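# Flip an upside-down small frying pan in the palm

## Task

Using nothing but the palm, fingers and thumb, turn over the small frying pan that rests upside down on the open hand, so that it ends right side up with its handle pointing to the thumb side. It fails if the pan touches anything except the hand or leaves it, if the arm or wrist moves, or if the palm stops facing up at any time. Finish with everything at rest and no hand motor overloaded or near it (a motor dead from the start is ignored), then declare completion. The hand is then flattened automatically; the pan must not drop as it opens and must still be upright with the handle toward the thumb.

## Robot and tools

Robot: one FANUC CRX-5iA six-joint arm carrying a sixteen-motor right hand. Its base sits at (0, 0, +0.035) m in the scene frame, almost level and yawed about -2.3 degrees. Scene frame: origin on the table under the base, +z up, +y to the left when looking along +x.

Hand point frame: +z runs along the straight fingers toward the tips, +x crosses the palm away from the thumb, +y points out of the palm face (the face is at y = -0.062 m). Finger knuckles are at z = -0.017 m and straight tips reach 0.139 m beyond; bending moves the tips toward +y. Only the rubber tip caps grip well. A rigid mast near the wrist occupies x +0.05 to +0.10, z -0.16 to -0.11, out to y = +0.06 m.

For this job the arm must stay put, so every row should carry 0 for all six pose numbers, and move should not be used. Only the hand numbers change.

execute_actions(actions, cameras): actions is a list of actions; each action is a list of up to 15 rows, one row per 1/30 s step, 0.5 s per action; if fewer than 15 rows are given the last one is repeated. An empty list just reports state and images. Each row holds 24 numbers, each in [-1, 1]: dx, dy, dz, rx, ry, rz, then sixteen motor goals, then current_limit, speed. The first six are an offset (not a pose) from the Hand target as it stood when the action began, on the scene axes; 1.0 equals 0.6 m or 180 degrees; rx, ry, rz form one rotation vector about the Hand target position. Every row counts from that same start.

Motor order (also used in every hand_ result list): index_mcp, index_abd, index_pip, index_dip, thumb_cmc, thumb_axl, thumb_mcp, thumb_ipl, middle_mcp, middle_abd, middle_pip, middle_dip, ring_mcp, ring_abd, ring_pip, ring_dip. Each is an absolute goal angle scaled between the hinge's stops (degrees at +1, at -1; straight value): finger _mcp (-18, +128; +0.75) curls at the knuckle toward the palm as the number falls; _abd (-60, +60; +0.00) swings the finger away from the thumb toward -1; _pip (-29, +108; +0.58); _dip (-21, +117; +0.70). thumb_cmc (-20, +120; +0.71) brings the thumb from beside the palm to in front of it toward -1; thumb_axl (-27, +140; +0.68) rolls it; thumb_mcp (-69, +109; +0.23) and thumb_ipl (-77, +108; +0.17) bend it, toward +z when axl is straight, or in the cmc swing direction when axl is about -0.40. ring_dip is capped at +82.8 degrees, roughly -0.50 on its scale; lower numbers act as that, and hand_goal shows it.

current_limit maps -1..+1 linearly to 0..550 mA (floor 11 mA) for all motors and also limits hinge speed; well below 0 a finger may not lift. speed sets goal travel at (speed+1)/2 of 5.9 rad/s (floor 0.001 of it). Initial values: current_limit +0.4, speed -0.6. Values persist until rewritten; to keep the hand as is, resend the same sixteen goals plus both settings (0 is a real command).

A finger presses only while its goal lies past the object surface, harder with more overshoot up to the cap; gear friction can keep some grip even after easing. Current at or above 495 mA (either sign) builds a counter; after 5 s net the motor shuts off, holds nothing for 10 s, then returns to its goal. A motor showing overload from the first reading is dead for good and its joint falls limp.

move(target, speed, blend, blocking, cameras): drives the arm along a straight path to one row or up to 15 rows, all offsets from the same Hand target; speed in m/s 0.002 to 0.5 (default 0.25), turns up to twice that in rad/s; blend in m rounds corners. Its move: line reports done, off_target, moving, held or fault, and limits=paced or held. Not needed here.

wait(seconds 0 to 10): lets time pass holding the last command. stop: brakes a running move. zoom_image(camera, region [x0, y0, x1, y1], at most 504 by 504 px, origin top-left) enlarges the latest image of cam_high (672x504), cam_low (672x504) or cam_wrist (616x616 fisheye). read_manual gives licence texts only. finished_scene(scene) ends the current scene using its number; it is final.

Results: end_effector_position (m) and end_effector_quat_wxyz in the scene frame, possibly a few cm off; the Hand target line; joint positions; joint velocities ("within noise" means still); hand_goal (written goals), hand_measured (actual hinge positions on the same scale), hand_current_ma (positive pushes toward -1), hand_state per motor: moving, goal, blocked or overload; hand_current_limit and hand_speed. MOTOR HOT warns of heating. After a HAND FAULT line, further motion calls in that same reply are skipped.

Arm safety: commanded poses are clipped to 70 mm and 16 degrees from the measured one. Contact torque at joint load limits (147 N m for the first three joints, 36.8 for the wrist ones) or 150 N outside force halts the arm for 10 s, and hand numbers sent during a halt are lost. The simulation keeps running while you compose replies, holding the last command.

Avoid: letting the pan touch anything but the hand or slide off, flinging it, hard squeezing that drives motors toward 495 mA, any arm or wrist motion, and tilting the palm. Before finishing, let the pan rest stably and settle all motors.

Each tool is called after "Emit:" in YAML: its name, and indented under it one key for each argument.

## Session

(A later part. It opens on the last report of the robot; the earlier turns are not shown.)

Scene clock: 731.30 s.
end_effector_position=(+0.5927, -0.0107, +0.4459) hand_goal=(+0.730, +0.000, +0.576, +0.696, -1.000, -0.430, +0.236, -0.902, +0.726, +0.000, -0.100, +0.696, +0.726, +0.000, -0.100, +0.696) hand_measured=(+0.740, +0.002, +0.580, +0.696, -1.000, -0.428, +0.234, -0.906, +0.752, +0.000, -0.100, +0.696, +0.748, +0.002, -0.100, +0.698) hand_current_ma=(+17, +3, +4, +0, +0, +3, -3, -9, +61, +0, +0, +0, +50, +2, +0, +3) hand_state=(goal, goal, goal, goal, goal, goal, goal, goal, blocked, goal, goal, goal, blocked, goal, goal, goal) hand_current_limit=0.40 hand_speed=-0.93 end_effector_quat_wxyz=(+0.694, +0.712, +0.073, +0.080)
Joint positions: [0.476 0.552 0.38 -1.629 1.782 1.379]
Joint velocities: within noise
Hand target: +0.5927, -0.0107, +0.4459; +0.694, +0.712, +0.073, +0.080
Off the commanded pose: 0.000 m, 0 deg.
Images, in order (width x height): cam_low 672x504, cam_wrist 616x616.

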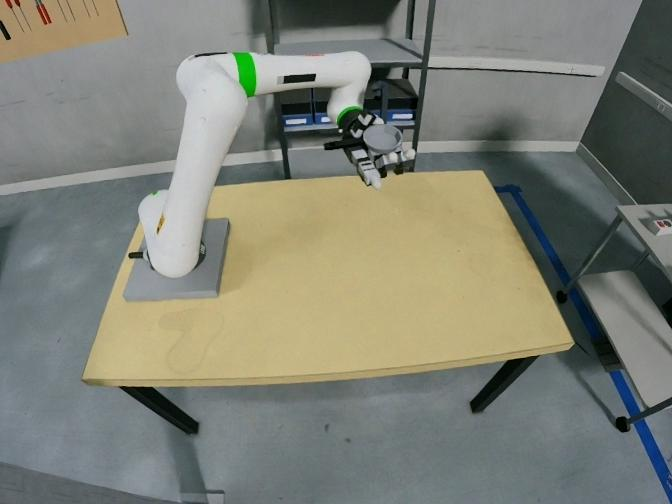

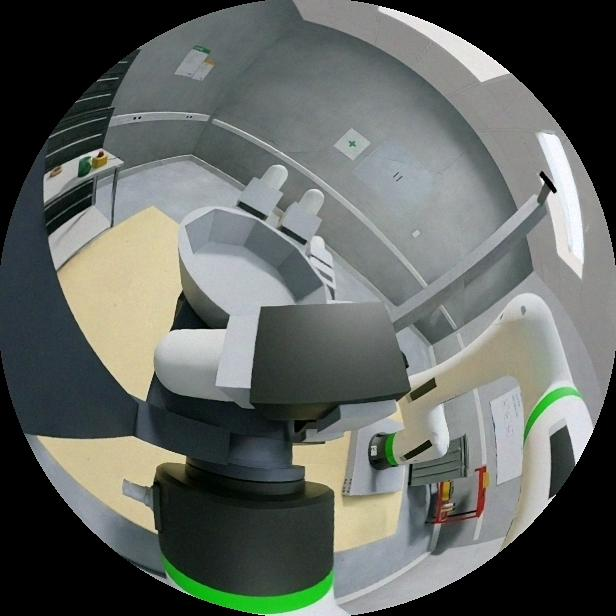

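Emit:
execute_actions:
  actions:
    - [[0,0,0,0,0,0,0.74,0.0,0.576,0.696,-1.0,-0.43,0.236,-0.903,0.725,0,0.25,0.696,0.725,0,0.25,0.696,0.4,-0.93]]
  cameras: ["cam_low", "cam_wrist"]

Emit:
execute_actions:
  actions:
    - [[0,0,0,0,0,0,0.74,0.0,0.576,0.696,-1.0,-0.43,0.236,-0.903,0.725,0,0.576,0.696,0.725,0,0.576,0.696,0.4,-0.93]]
  cameras: ["cam_low", "cam_wrist"]

Emit:
zoom_image:
  camera: "cam_low"
  region: [320, 108, 410, 173]

Emit:
zoom_image:
  camera: "cam_wrist"
  region: [110, 120, 460, 440]

Scene clock: 736.90 s.
end_effector_position=(+0.5927, -0.0107, +0.4459) hand_goal=(+0.740, +0.000, +0.576, +0.696, -1.000, -0.430, +0.236, -0.902, +0.726, +0.000, +0.250, +0.696, +0.726, +0.000, +0.250, +0.696) hand_measured=(+0.750, +0.002, +0.580, +0.696, -1.000, -0.428, +0.234, -0.906, +0.752, +0.000, +0.250, +0.696, +0.748, +0.002, +0.250, +0.698) hand_current_ma=(+17, +3, +4, +0, +0, +3, -3, -9, +61, +0, +0, +0, +50, +2, +0, +3) hand_state=(goal, goal, goal, goal, goal, goal, goal, goal, blocked, goal, goal, goal, blocked, goal, goal, goal) hand_current_limit=0.40 hand_speed=-0.93 end_effector_quat_wxyz=(+0.694, +0.712, +0.073, +0.080)
Joint positions: [0.476 0.552 0.38 -1.629 1.782 1.379]
Joint velocities: within noise
Hand target: +0.5927, -0.0107, +0.4459; +0.694, +0.712, +0.073, +0.080
Off the commanded pose: 0.000 m, 0 deg.
Images, in order (width x height): cam_low 672x504, cam_wrist 616x616.

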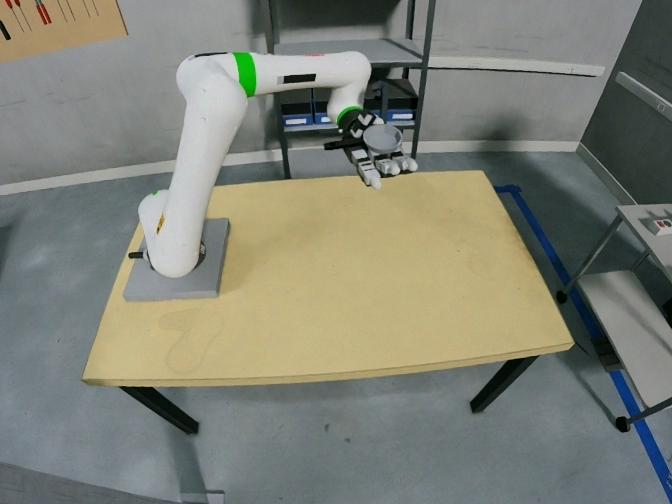

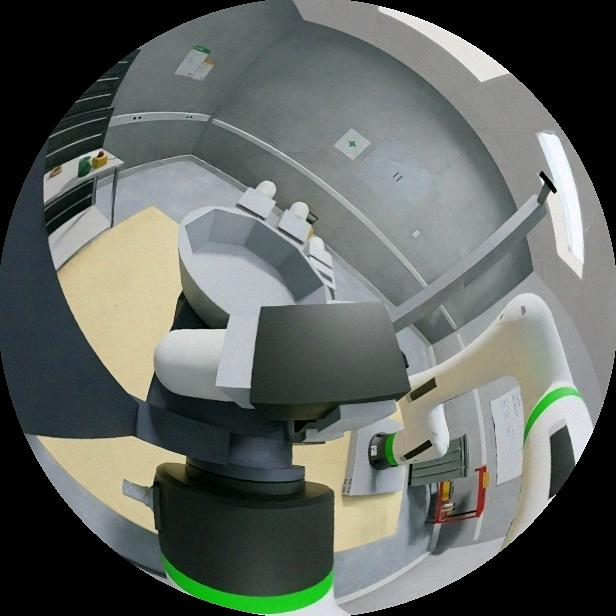

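Scene clock: 739.03 s.
end_effector_position=(+0.5927, -0.0107, +0.4459) hand_goal=(+0.740, +0.000, +0.576, +0.696, -1.000, -0.430, +0.236, -0.902, +0.726, +0.000, +0.576, +0.696, +0.726, +0.000, +0.576, +0.696) hand_measured=(+0.750, +0.002, +0.580, +0.696, -1.000, -0.428, +0.234, -0.906, +0.752, +0.000, +0.576, +0.696, +0.748, +0.002, +0.576, +0.698) hand_current_ma=(+17, +3, +4, +0, +0, +3, -3, -9, +61, +0, +0, +0, +50, +2, +0, +3) hand_state=(goal, goal, goal, goal, goal, goal, goal, goal, blocked, goal, goal, goal, blocked, goal, goal, goal) hand_current_limit=0.40 hand_speed=-0.93 end_effector_quat_wxyz=(+0.694, +0.712, +0.073, +0.080)
Joint positions: [0.476 0.552 0.38 -1.629 1.782 1.379]
Joint velocities: within noise
Hand target: +0.5927, -0.0107, +0.4459; +0.694, +0.712, +0.073, +0.080
Off the commanded pose: 0.000 m, 0 deg.
Images, in order (width x height): cam_low 672x504, cam_wrist 616x616.

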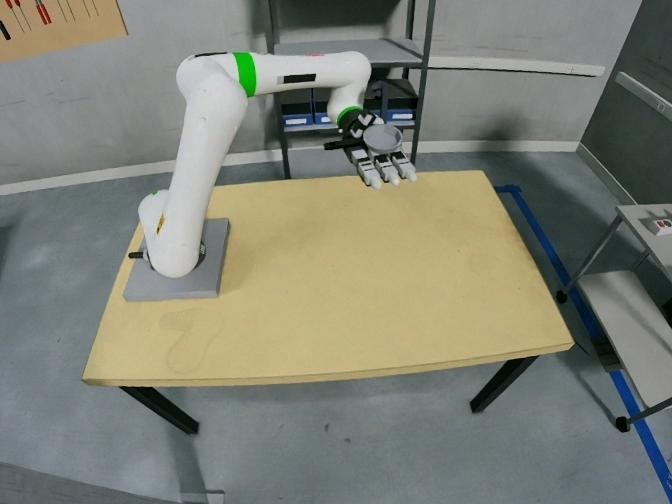

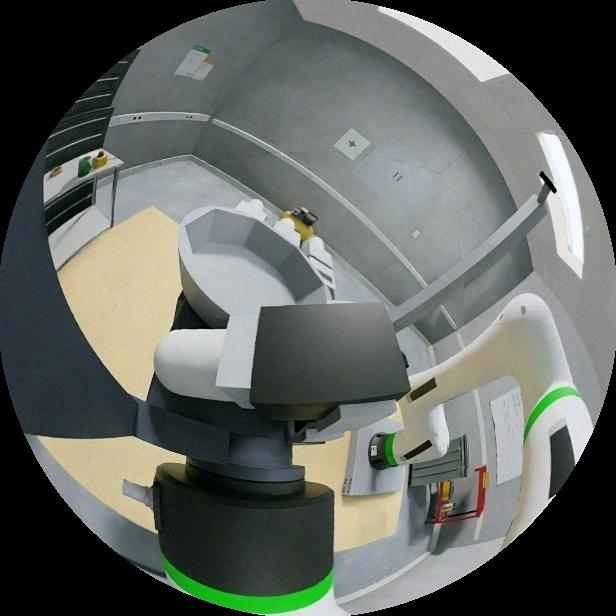

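Scaled by 5.600 from the camera's 672x504 image, which has a finer 960x720 frame.

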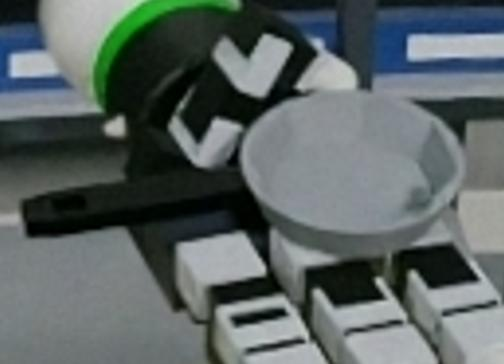

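Scaled by 1.440 from the camera's 616x616 image, which has a finer 880x880 frame.

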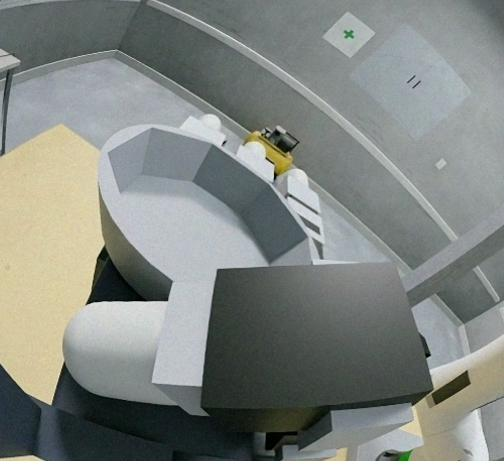

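Emit:
execute_actions:
  actions:
    - [[0,0,0,0,0,0,0.74,0.0,0.576,0.696,-0.57,-0.43,0.236,-0.903,0.725,0,0.576,0.696,0.725,0,0.576,0.696,0.4,-0.92]]
  cameras: ["cam_low", "cam_wrist"]

Emit:
zoom_image:
  camera: "cam_low"
  region: [320, 108, 410, 173]

Emit:
zoom_image:
  camera: "cam_wrist"
  region: [110, 120, 460, 440]

Scene clock: 746.70 s.
end_effector_position=(+0.5927, -0.0107, +0.4459) hand_goal=(+0.740, +0.000, +0.576, +0.696, -0.570, -0.430, +0.236, -0.902, +0.726, +0.000, +0.576, +0.696, +0.726, +0.000, +0.576, +0.696) hand_measured=(+0.750, +0.002, +0.580, +0.696, -0.576, -0.428, +0.234, -0.906, +0.752, +0.000, +0.576, +0.696, +0.748, +0.002, +0.576, +0.698) hand_current_ma=(+17, +3, +4, +0, -8, +3, -3, -9, +61, +0, +0, +0, +50, +2, +0, +3) hand_state=(goal, goal, goal, goal, goal, goal, goal, goal, blocked, goal, goal, goal, blocked, goal, goal, goal) hand_current_limit=0.40 hand_speed=-0.92 end_effector_quat_wxyz=(+0.694, +0.712, +0.073, +0.080)
Joint positions: [0.476 0.552 0.38 -1.629 1.782 1.379]
Joint velocities: within noise
Hand target: +0.5927, -0.0107, +0.4459; +0.694, +0.712, +0.073, +0.080
Off the commanded pose: 0.000 m, 0 deg.
Images, in order (width x height): cam_low 672x504, cam_wrist 616x616.

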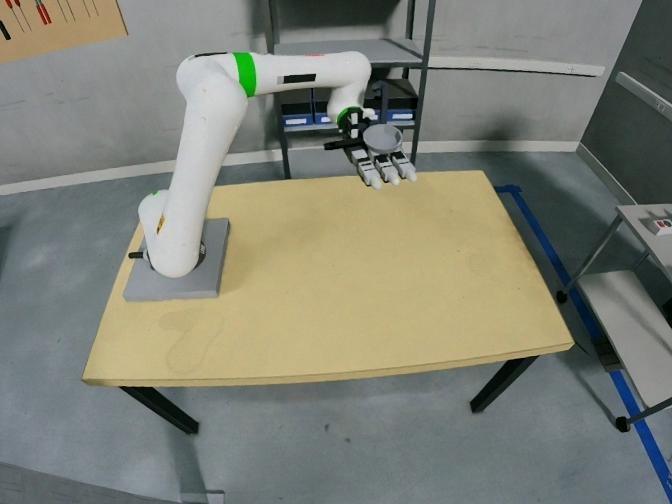

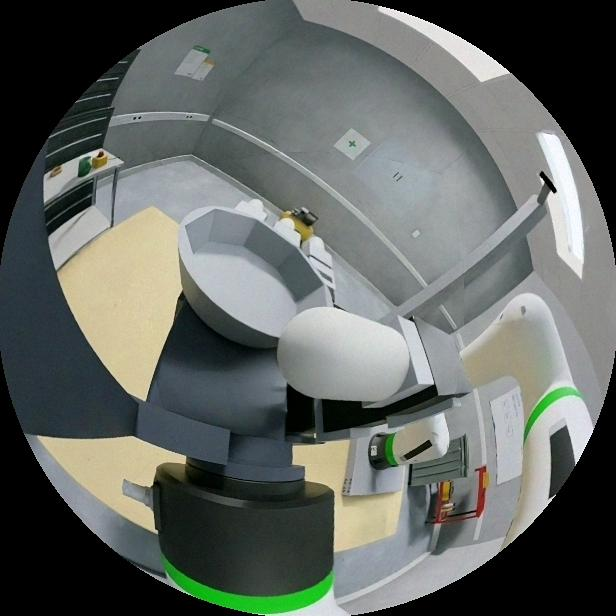

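Scaled by 5.600 from the camera's 672x504 image, which has a finer 960x720 frame.

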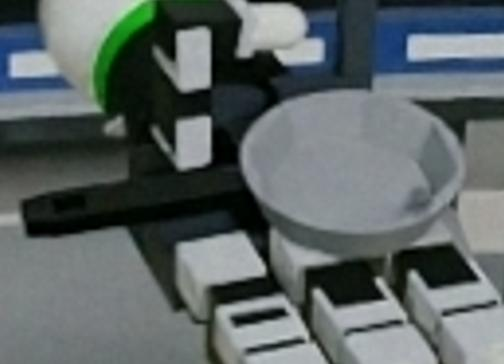

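Scaled by 1.440 from the camera's 616x616 image, which has a finer 880x880 frame.

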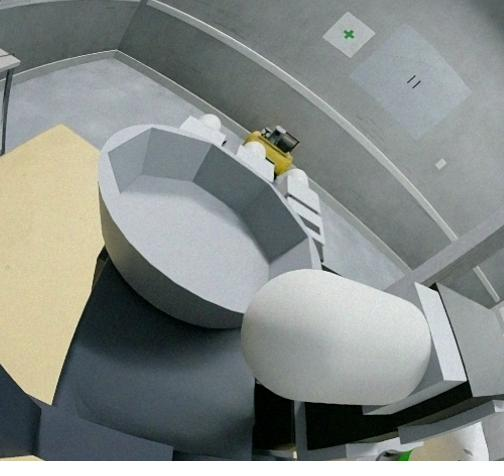

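Emit:
execute_actions:
  actions:
    - [[0,0,0,0,0,0,0.74,0.0,0.576,0.696,-0.10,-0.43,0.236,-0.903,0.725,0,0.576,0.696,0.725,0,0.576,0.696,0.4,-0.92]]
  cameras: ["cam_low", "cam_wrist"]

Emit:
zoom_image:
  camera: "cam_low"
  region: [320, 108, 410, 173]

Emit:
zoom_image:
  camera: "cam_wrist"
  region: [110, 120, 460, 440]

Scene clock: 753.00 s.
end_effector_position=(+0.5927, -0.0107, +0.4459) hand_goal=(+0.740, +0.000, +0.576, +0.696, -0.100, -0.430, +0.236, -0.902, +0.726, +0.000, +0.576, +0.696, +0.726, +0.000, +0.576, +0.696) hand_measured=(+0.750, +0.002, +0.580, +0.696, -0.098, -0.428, +0.234, -0.906, +0.752, +0.000, +0.576, +0.696, +0.748, +0.002, +0.576, +0.698) hand_current_ma=(+17, +3, +4, +0, +1, +3, -1, -9, +61, +0, +0, +0, +50, +2, +0, +3) hand_state=(goal, goal, goal, goal, goal, goal, goal, goal, blocked, goal, goal, goal, blocked, goal, goal, goal) hand_current_limit=0.40 hand_speed=-0.92 end_effector_quat_wxyz=(+0.694, +0.712, +0.073, +0.080)
Joint positions: [0.476 0.552 0.38 -1.629 1.782 1.379]
Joint velocities: within noise
Hand target: +0.5927, -0.0107, +0.4459; +0.694, +0.712, +0.073, +0.080
Off the commanded pose: 0.000 m, 0 deg.
Images, in order (width x height): cam_low 672x504, cam_wrist 616x616.

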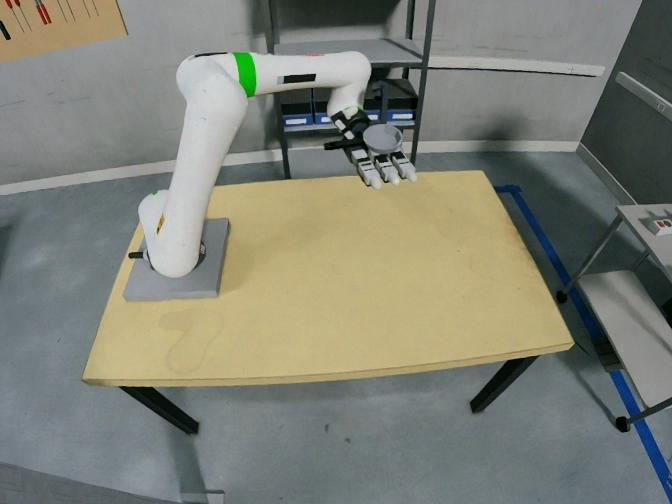

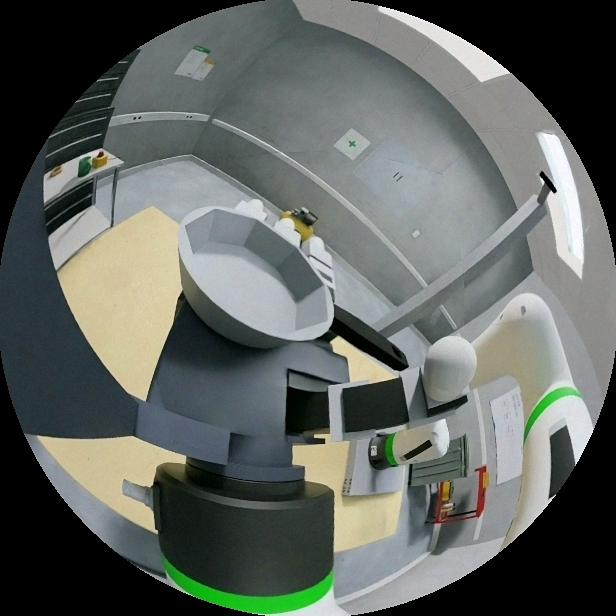

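Scaled by 5.600 from the camera's 672x504 image, which has a finer 960x720 frame.

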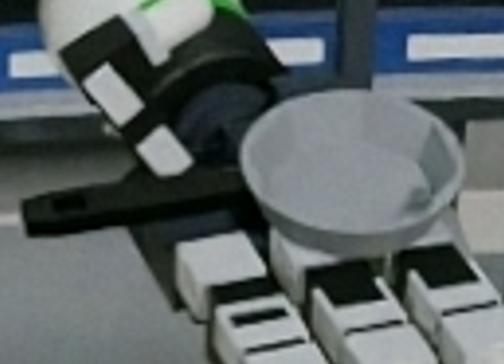

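Scaled by 1.440 from the camera's 616x616 image, which has a finer 880x880 frame.

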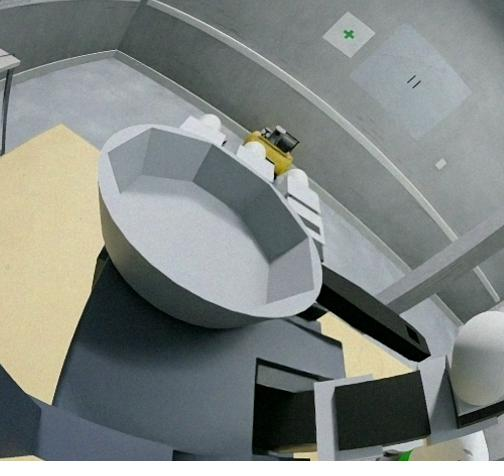

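Emit:
execute_actions:
  actions:
    - [[0,0,0,0,0,0,0.74,0.0,0.576,0.696,-0.10,-0.43,0.23,-0.30,0.725,0,0.576,0.696,0.725,0,0.576,0.696,0.4,-0.88]]
  cameras: ["cam_low", "cam_wrist"]

Emit:
execute_actions:
  actions:
    - [[0,0,0,0,0,0,0.74,0.0,0.576,0.696,-0.10,-0.43,0.23,0.17,0.725,0,0.576,0.696,0.725,0,0.576,0.696,0.4,-0.88]]
  cameras: ["cam_low", "cam_wrist"]

Emit:
zoom_image:
  camera: "cam_low"
  region: [320, 108, 410, 173]

Emit:
zoom_image:
  camera: "cam_wrist"
  region: [110, 120, 460, 440]

Scene clock: 770.63 s.
end_effector_position=(+0.5927, -0.0107, +0.4459) hand_goal=(+0.740, +0.000, +0.576, +0.696, -0.100, -0.430, +0.230, -0.300, +0.726, +0.000, +0.576, +0.696, +0.726, +0.000, +0.576, +0.696) hand_measured=(+0.750, +0.002, +0.580, +0.696, -0.098, -0.428, +0.234, -0.302, +0.752, +0.000, +0.576, +0.696, +0.748, +0.002, +0.576, +0.698) hand_current_ma=(+17, +3, +4, +0, +3, +3, +5, -4, +61, +0, +0, +0, +50, +2, +0, +3) hand_state=(goal, goal, goal, goal, goal, goal, goal, goal, blocked, goal, goal, goal, blocked, goal, goal, goal) hand_current_limit=0.40 hand_speed=-0.88 end_effector_quat_wxyz=(+0.694, +0.712, +0.073, +0.080)
Joint positions: [0.476 0.552 0.38 -1.629 1.782 1.379]
Joint velocities: within noise
Hand target: +0.5927, -0.0107, +0.4459; +0.694, +0.712, +0.073, +0.080
Off the commanded pose: 0.000 m, 0 deg.
Images, in order (width x height): cam_low 672x504, cam_wrist 616x616.

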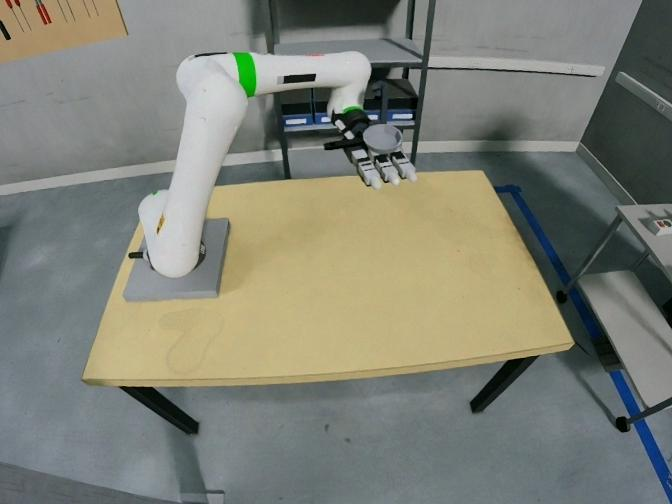

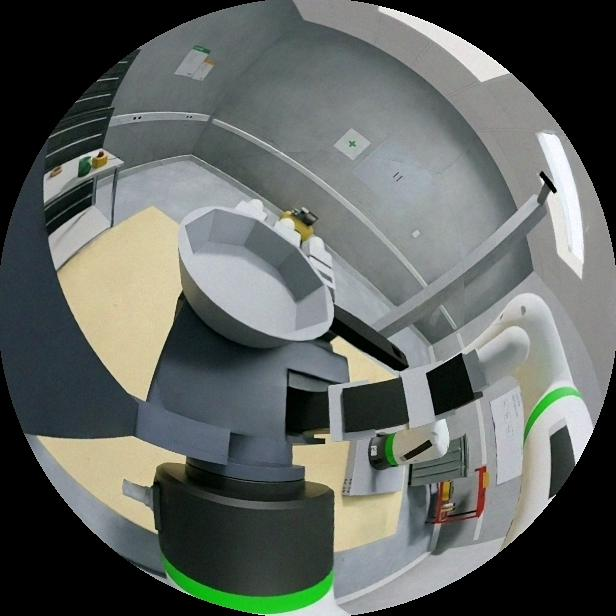

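Scene clock: 773.00 s.
end_effector_position=(+0.5927, -0.0107, +0.4459) hand_goal=(+0.740, +0.000, +0.576, +0.696, -0.100, -0.430, +0.230, +0.170, +0.726, +0.000, +0.576, +0.696, +0.726, +0.000, +0.576, +0.696) hand_measured=(+0.750, +0.002, +0.580, +0.696, -0.096, -0.428, +0.234, +0.168, +0.752, +0.000, +0.576, +0.696, +0.748, +0.002, +0.576, +0.698) hand_current_ma=(+17, +3, +4, +0, +6, +3, +5, -1, +61, +0, +0, +0, +50, +2, +0, +3) hand_state=(goal, goal, goal, goal, goal, goal, goal, goal, blocked, goal, goal, goal, blocked, goal, goal, goal) hand_current_limit=0.40 hand_speed=-0.88 end_effector_quat_wxyz=(+0.694, +0.712, +0.073, +0.080)
Joint positions: [0.476 0.552 0.38 -1.629 1.782 1.379]
Joint velocities: within noise
Hand target: +0.5927, -0.0107, +0.4459; +0.694, +0.712, +0.073, +0.080
Off the commanded pose: 0.000 m, 0 deg.
Images, in order (width x height): cam_low 672x504, cam_wrist 616x616.

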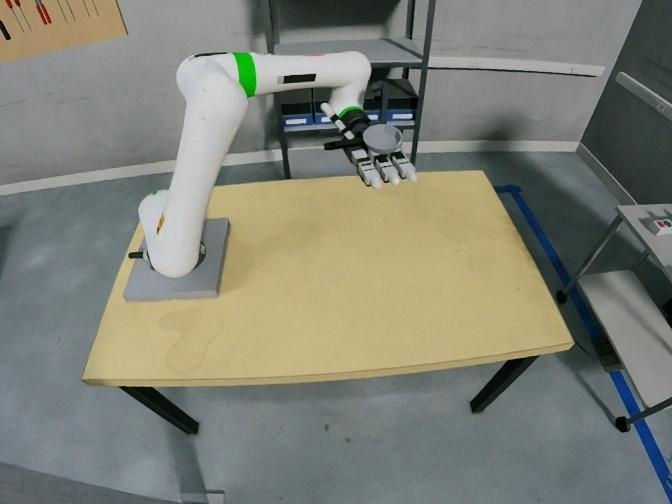

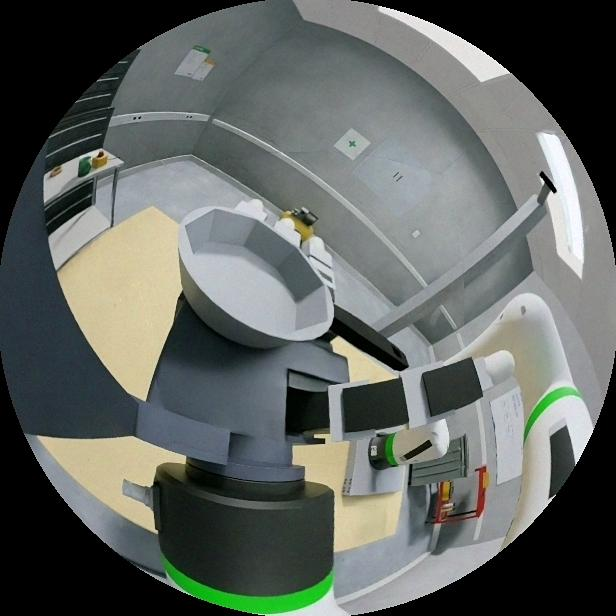

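Scaled by 5.600 from the camera's 672x504 image, which has a finer 960x720 frame.

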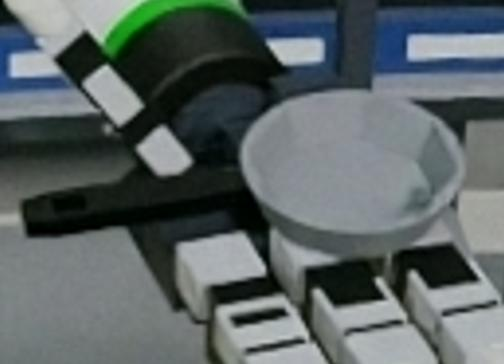

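Scaled by 1.440 from the camera's 616x616 image, which has a finer 880x880 frame.

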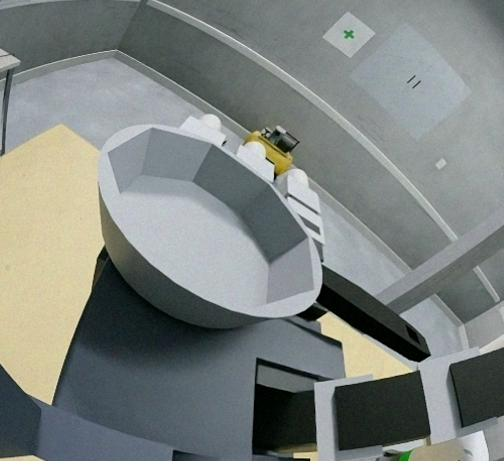

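Emit:
execute_actions:
  actions:
    - [[0,0,0,0,0,0,0.74,0.0,0.576,0.696,0.35,-0.43,0.225,0.167,0.725,0,0.576,0.696,0.725,0,0.576,0.696,0.4,-0.9]]
  cameras: ["cam_low", "cam_wrist"]

Emit:
execute_actions:
  actions:
    - [[0,0,0,0,0,0,0.74,0.0,0.576,0.696,0.35,0.677,0.225,0.167,0.725,0,0.576,0.696,0.725,0,0.576,0.696,0.4,-0.9]]
  cameras: ["cam_low", "cam_wrist"]

Emit:
zoom_image:
  camera: "cam_low"
  region: [320, 108, 410, 173]

Emit:
zoom_image:
  camera: "cam_wrist"
  region: [110, 120, 460, 440]

Scene clock: 779.70 s.
end_effector_position=(+0.5927, -0.0107, +0.4459) hand_goal=(+0.740, +0.000, +0.576, +0.696, +0.350, -0.430, +0.226, +0.168, +0.726, +0.000, +0.576, +0.696, +0.726, +0.000, +0.576, +0.696) hand_measured=(+0.750, +0.002, +0.580, +0.696, +0.358, -0.428, +0.234, +0.168, +0.752, +0.000, +0.576, +0.696, +0.748, +0.002, +0.576, +0.698) hand_current_ma=(+17, +3, +4, +0, +14, +3, +15, +1, +61, +0, +0, +0, +50, +2, +0, +3) hand_state=(goal, goal, goal, goal, goal, goal, goal, goal, blocked, goal, goal, goal, blocked, goal, goal, goal) hand_current_limit=0.40 hand_speed=-0.90 end_effector_quat_wxyz=(+0.694, +0.712, +0.073, +0.080)
Joint positions: [0.476 0.552 0.38 -1.629 1.782 1.379]
Joint velocities: within noise
Hand target: +0.5927, -0.0107, +0.4459; +0.694, +0.712, +0.073, +0.080
Off the commanded pose: 0.000 m, 0 deg.
Images, in order (width x height): cam_low 672x504, cam_wrist 616x616.

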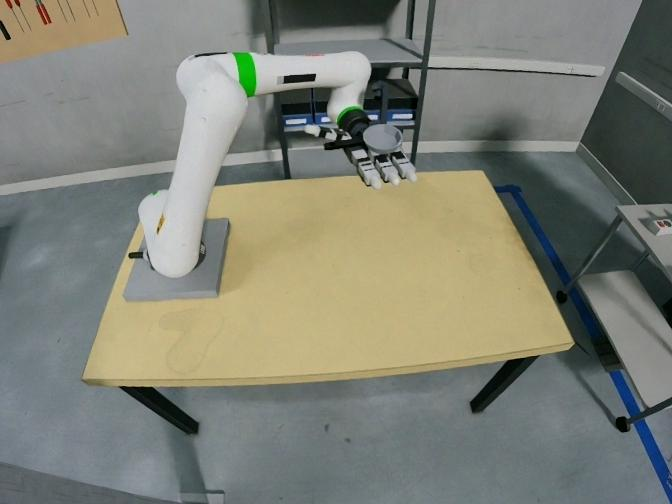

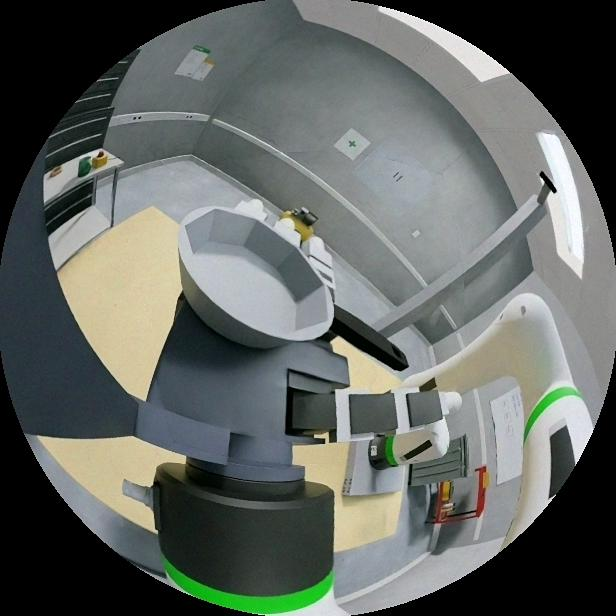

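Scene clock: 783.20 s.
end_effector_position=(+0.5927, -0.0107, +0.4459) hand_goal=(+0.740, +0.000, +0.576, +0.696, +0.350, +0.678, +0.226, +0.168, +0.726, +0.000, +0.576, +0.696, +0.726, +0.000, +0.576, +0.696) hand_measured=(+0.750, +0.002, +0.580, +0.696, +0.358, +0.260, +0.234, +0.168, +0.752, +0.000, +0.576, +0.696, +0.748, +0.002, +0.576, +0.698) hand_current_ma=(+17, +3, +4, +0, +14, -10, +15, +1, +61, +0, +0, +0, +50, +2, +0, +3) hand_state=(goal, goal, goal, goal, goal, moving, goal, goal, blocked, goal, goal, goal, blocked, goal, goal, goal) hand_current_limit=0.40 hand_speed=-0.90 end_effector_quat_wxyz=(+0.694, +0.712, +0.073, +0.080)
Joint positions: [0.476 0.552 0.38 -1.629 1.782 1.379]
Joint velocities: within noise
Hand target: +0.5927, -0.0107, +0.4459; +0.694, +0.712, +0.073, +0.080
Off the commanded pose: 0.000 m, 0 deg.
not at rest: the robot was still moving 3 seconds after this call's last action.
Images, in order (width x height): cam_low 672x504, cam_wrist 616x616.

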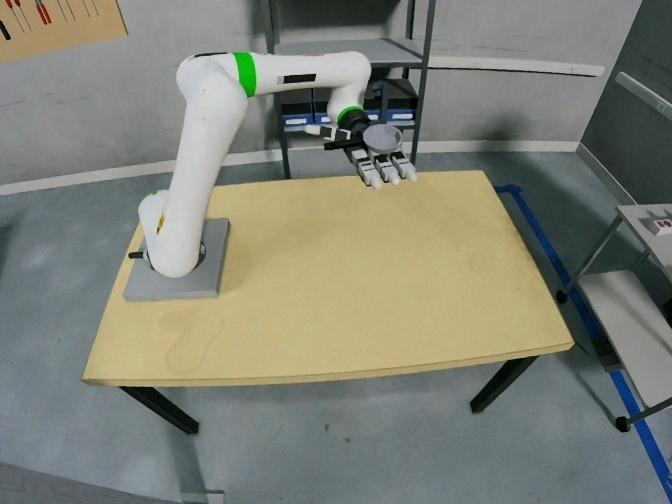

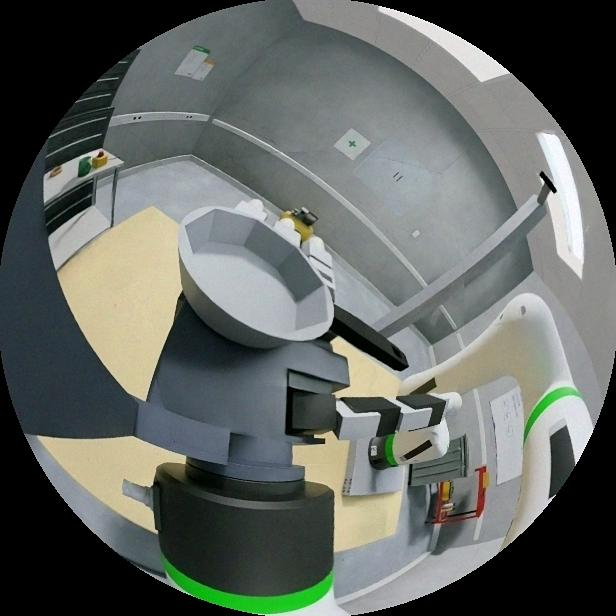

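Scaled by 5.600 from the camera's 672x504 image, which has a finer 960x720 frame.

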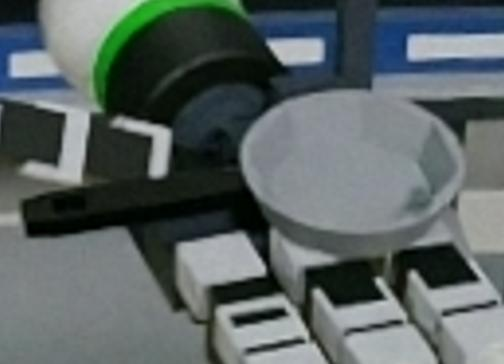

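Scaled by 1.440 from the camera's 616x616 image, which has a finer 880x880 frame.

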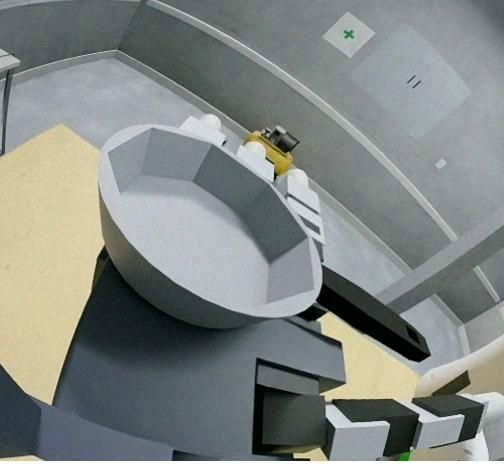

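Emit:
execute_actions:
  actions:
    - [[0,0,0,0,0,0,0.745,0.0,0.576,0.696,0.55,0.677,0.225,0.167,0.725,0,0.576,0.696,0.725,0,0.576,0.696,0.4,-0.9]]
  cameras: ["cam_low", "cam_wrist"]

Emit:
execute_actions:
  actions:
    - [[0,0,0,0,0,0,0.745,0.0,0.576,0.696,0.714,0.677,0.225,0.167,0.725,0,0.576,0.696,0.725,0,0.576,0.696,0.4,-0.92]]
  cameras: ["cam_high", "cam_low", "cam_wrist"]

Emit:
zoom_image:
  camera: "cam_low"
  region: [290, 108, 420, 202]

Emit:
zoom_image:
  camera: "cam_wrist"
  region: [110, 120, 460, 440]

Emit:
zoom_image:
  camera: "cam_high"
  region: [245, 145, 325, 215]

Scene clock: 789.63 s.
end_effector_position=(+0.5927, -0.0107, +0.4459) hand_goal=(+0.746, +0.000, +0.576, +0.696, +0.550, +0.678, +0.226, +0.168, +0.726, +0.000, +0.576, +0.696, +0.726, +0.000, +0.576, +0.696) hand_measured=(+0.756, +0.002, +0.580, +0.696, +0.560, +0.676, +0.228, +0.168, +0.752, +0.000, +0.576, +0.696, +0.748, +0.002, +0.576, +0.698) hand_current_ma=(+17, +3, +4, +0, +15, -3, +3, +1, +61, +0, +0, +0, +50, +2, +0, +3) hand_state=(goal, goal, goal, goal, goal, goal, goal, goal, blocked, goal, goal, goal, blocked, goal, goal, goal) hand_current_limit=0.40 hand_speed=-0.90 end_effector_quat_wxyz=(+0.694, +0.712, +0.073, +0.080)
Joint positions: [0.476 0.552 0.38 -1.629 1.782 1.379]
Joint velocities: within noise
Hand target: +0.5927, -0.0107, +0.4459; +0.694, +0.712, +0.073, +0.080
Off the commanded pose: 0.000 m, 0 deg.
Images, in order (width x height): cam_low 672x504, cam_wrist 616x616.

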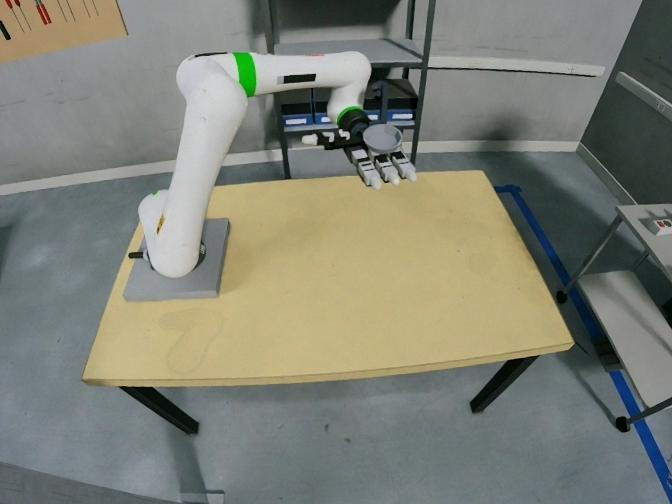

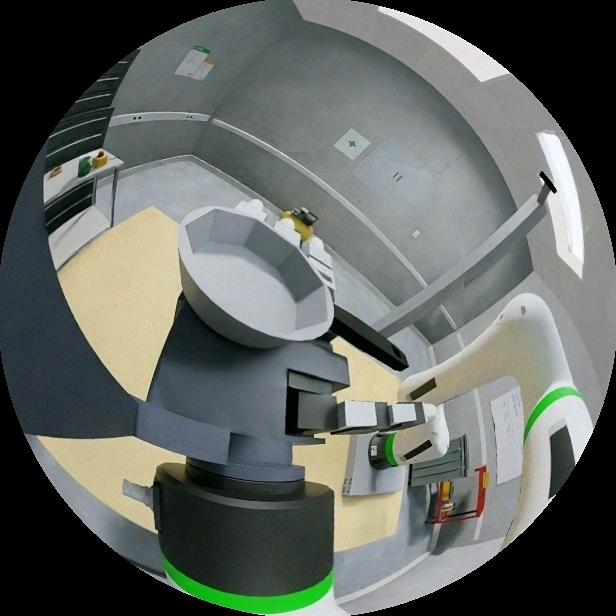

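Scene clock: 790.70 s.
end_effector_position=(+0.5927, -0.0107, +0.4459) hand_goal=(+0.746, +0.000, +0.576, +0.696, +0.714, +0.678, +0.226, +0.168, +0.726, +0.000, +0.576, +0.696, +0.726, +0.000, +0.576, +0.696) hand_measured=(+0.756, +0.002, +0.580, +0.696, +0.724, +0.676, +0.228, +0.168, +0.752, +0.000, +0.576, +0.696, +0.748, +0.002, +0.576, +0.698) hand_current_ma=(+17, +3, +4, +0, +16, -3, +3, +1, +61, +0, +0, +0, +50, +2, +0, +3) hand_state=(goal, goal, goal, goal, goal, goal, goal, goal, blocked, goal, goal, goal, blocked, goal, goal, goal) hand_current_limit=0.40 hand_speed=-0.92 end_effector_quat_wxyz=(+0.694, +0.712, +0.073, +0.080)
Joint positions: [0.476 0.552 0.38 -1.629 1.782 1.379]
Joint velocities: within noise
Hand target: +0.5927, -0.0107, +0.4459; +0.694, +0.712, +0.073, +0.080
Off the commanded pose: 0.000 m, 0 deg.

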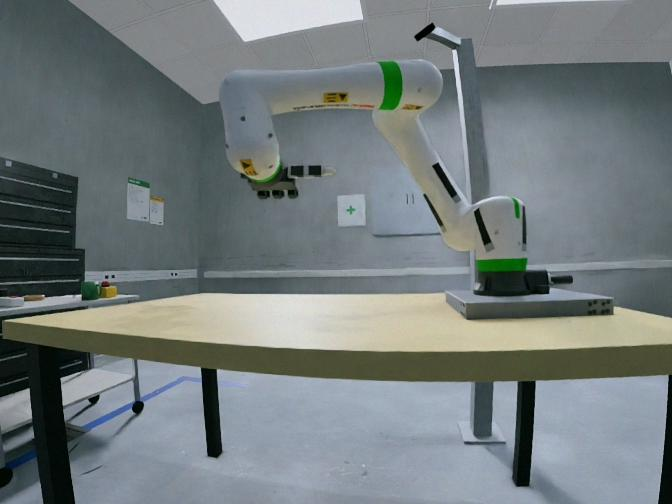

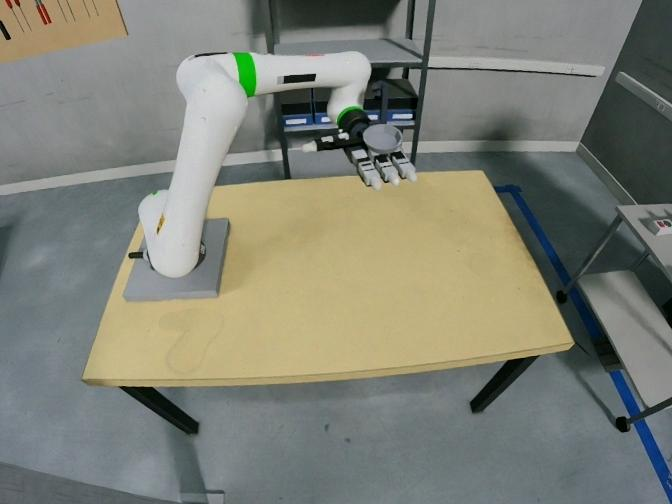

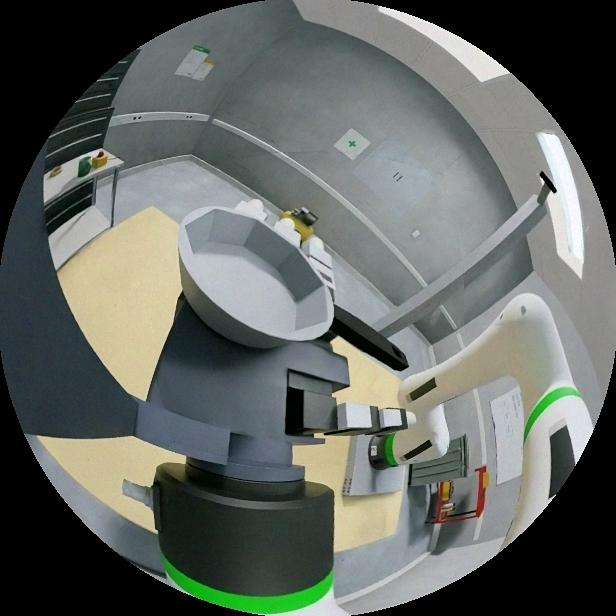

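Scaled by 3.877 from the camera's 672x504 image, which has a finer 960x720 frame.

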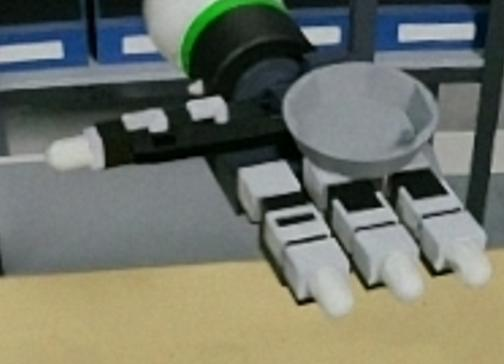

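Scaled by 1.440 from the camera's 616x616 image, which has a finer 880x880 frame.

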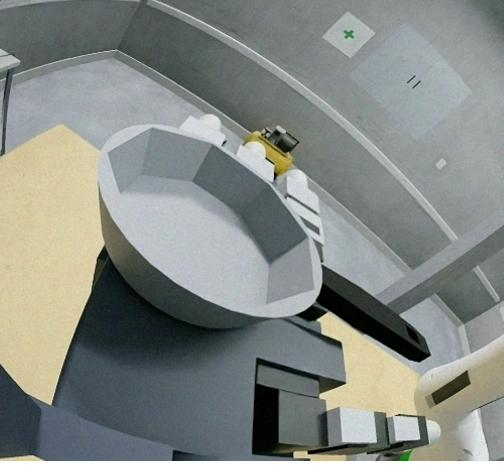

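Scaled by 6.300 from the camera's 672x504 image, which has a finer 960x720 frame.

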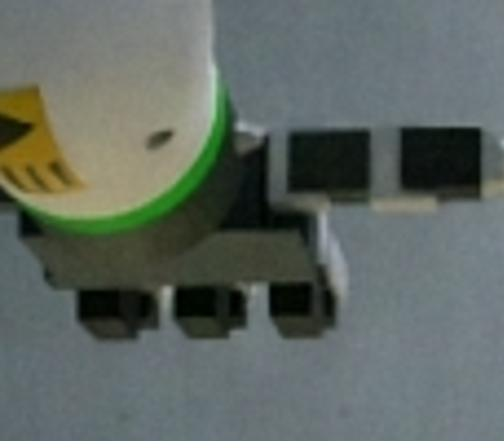

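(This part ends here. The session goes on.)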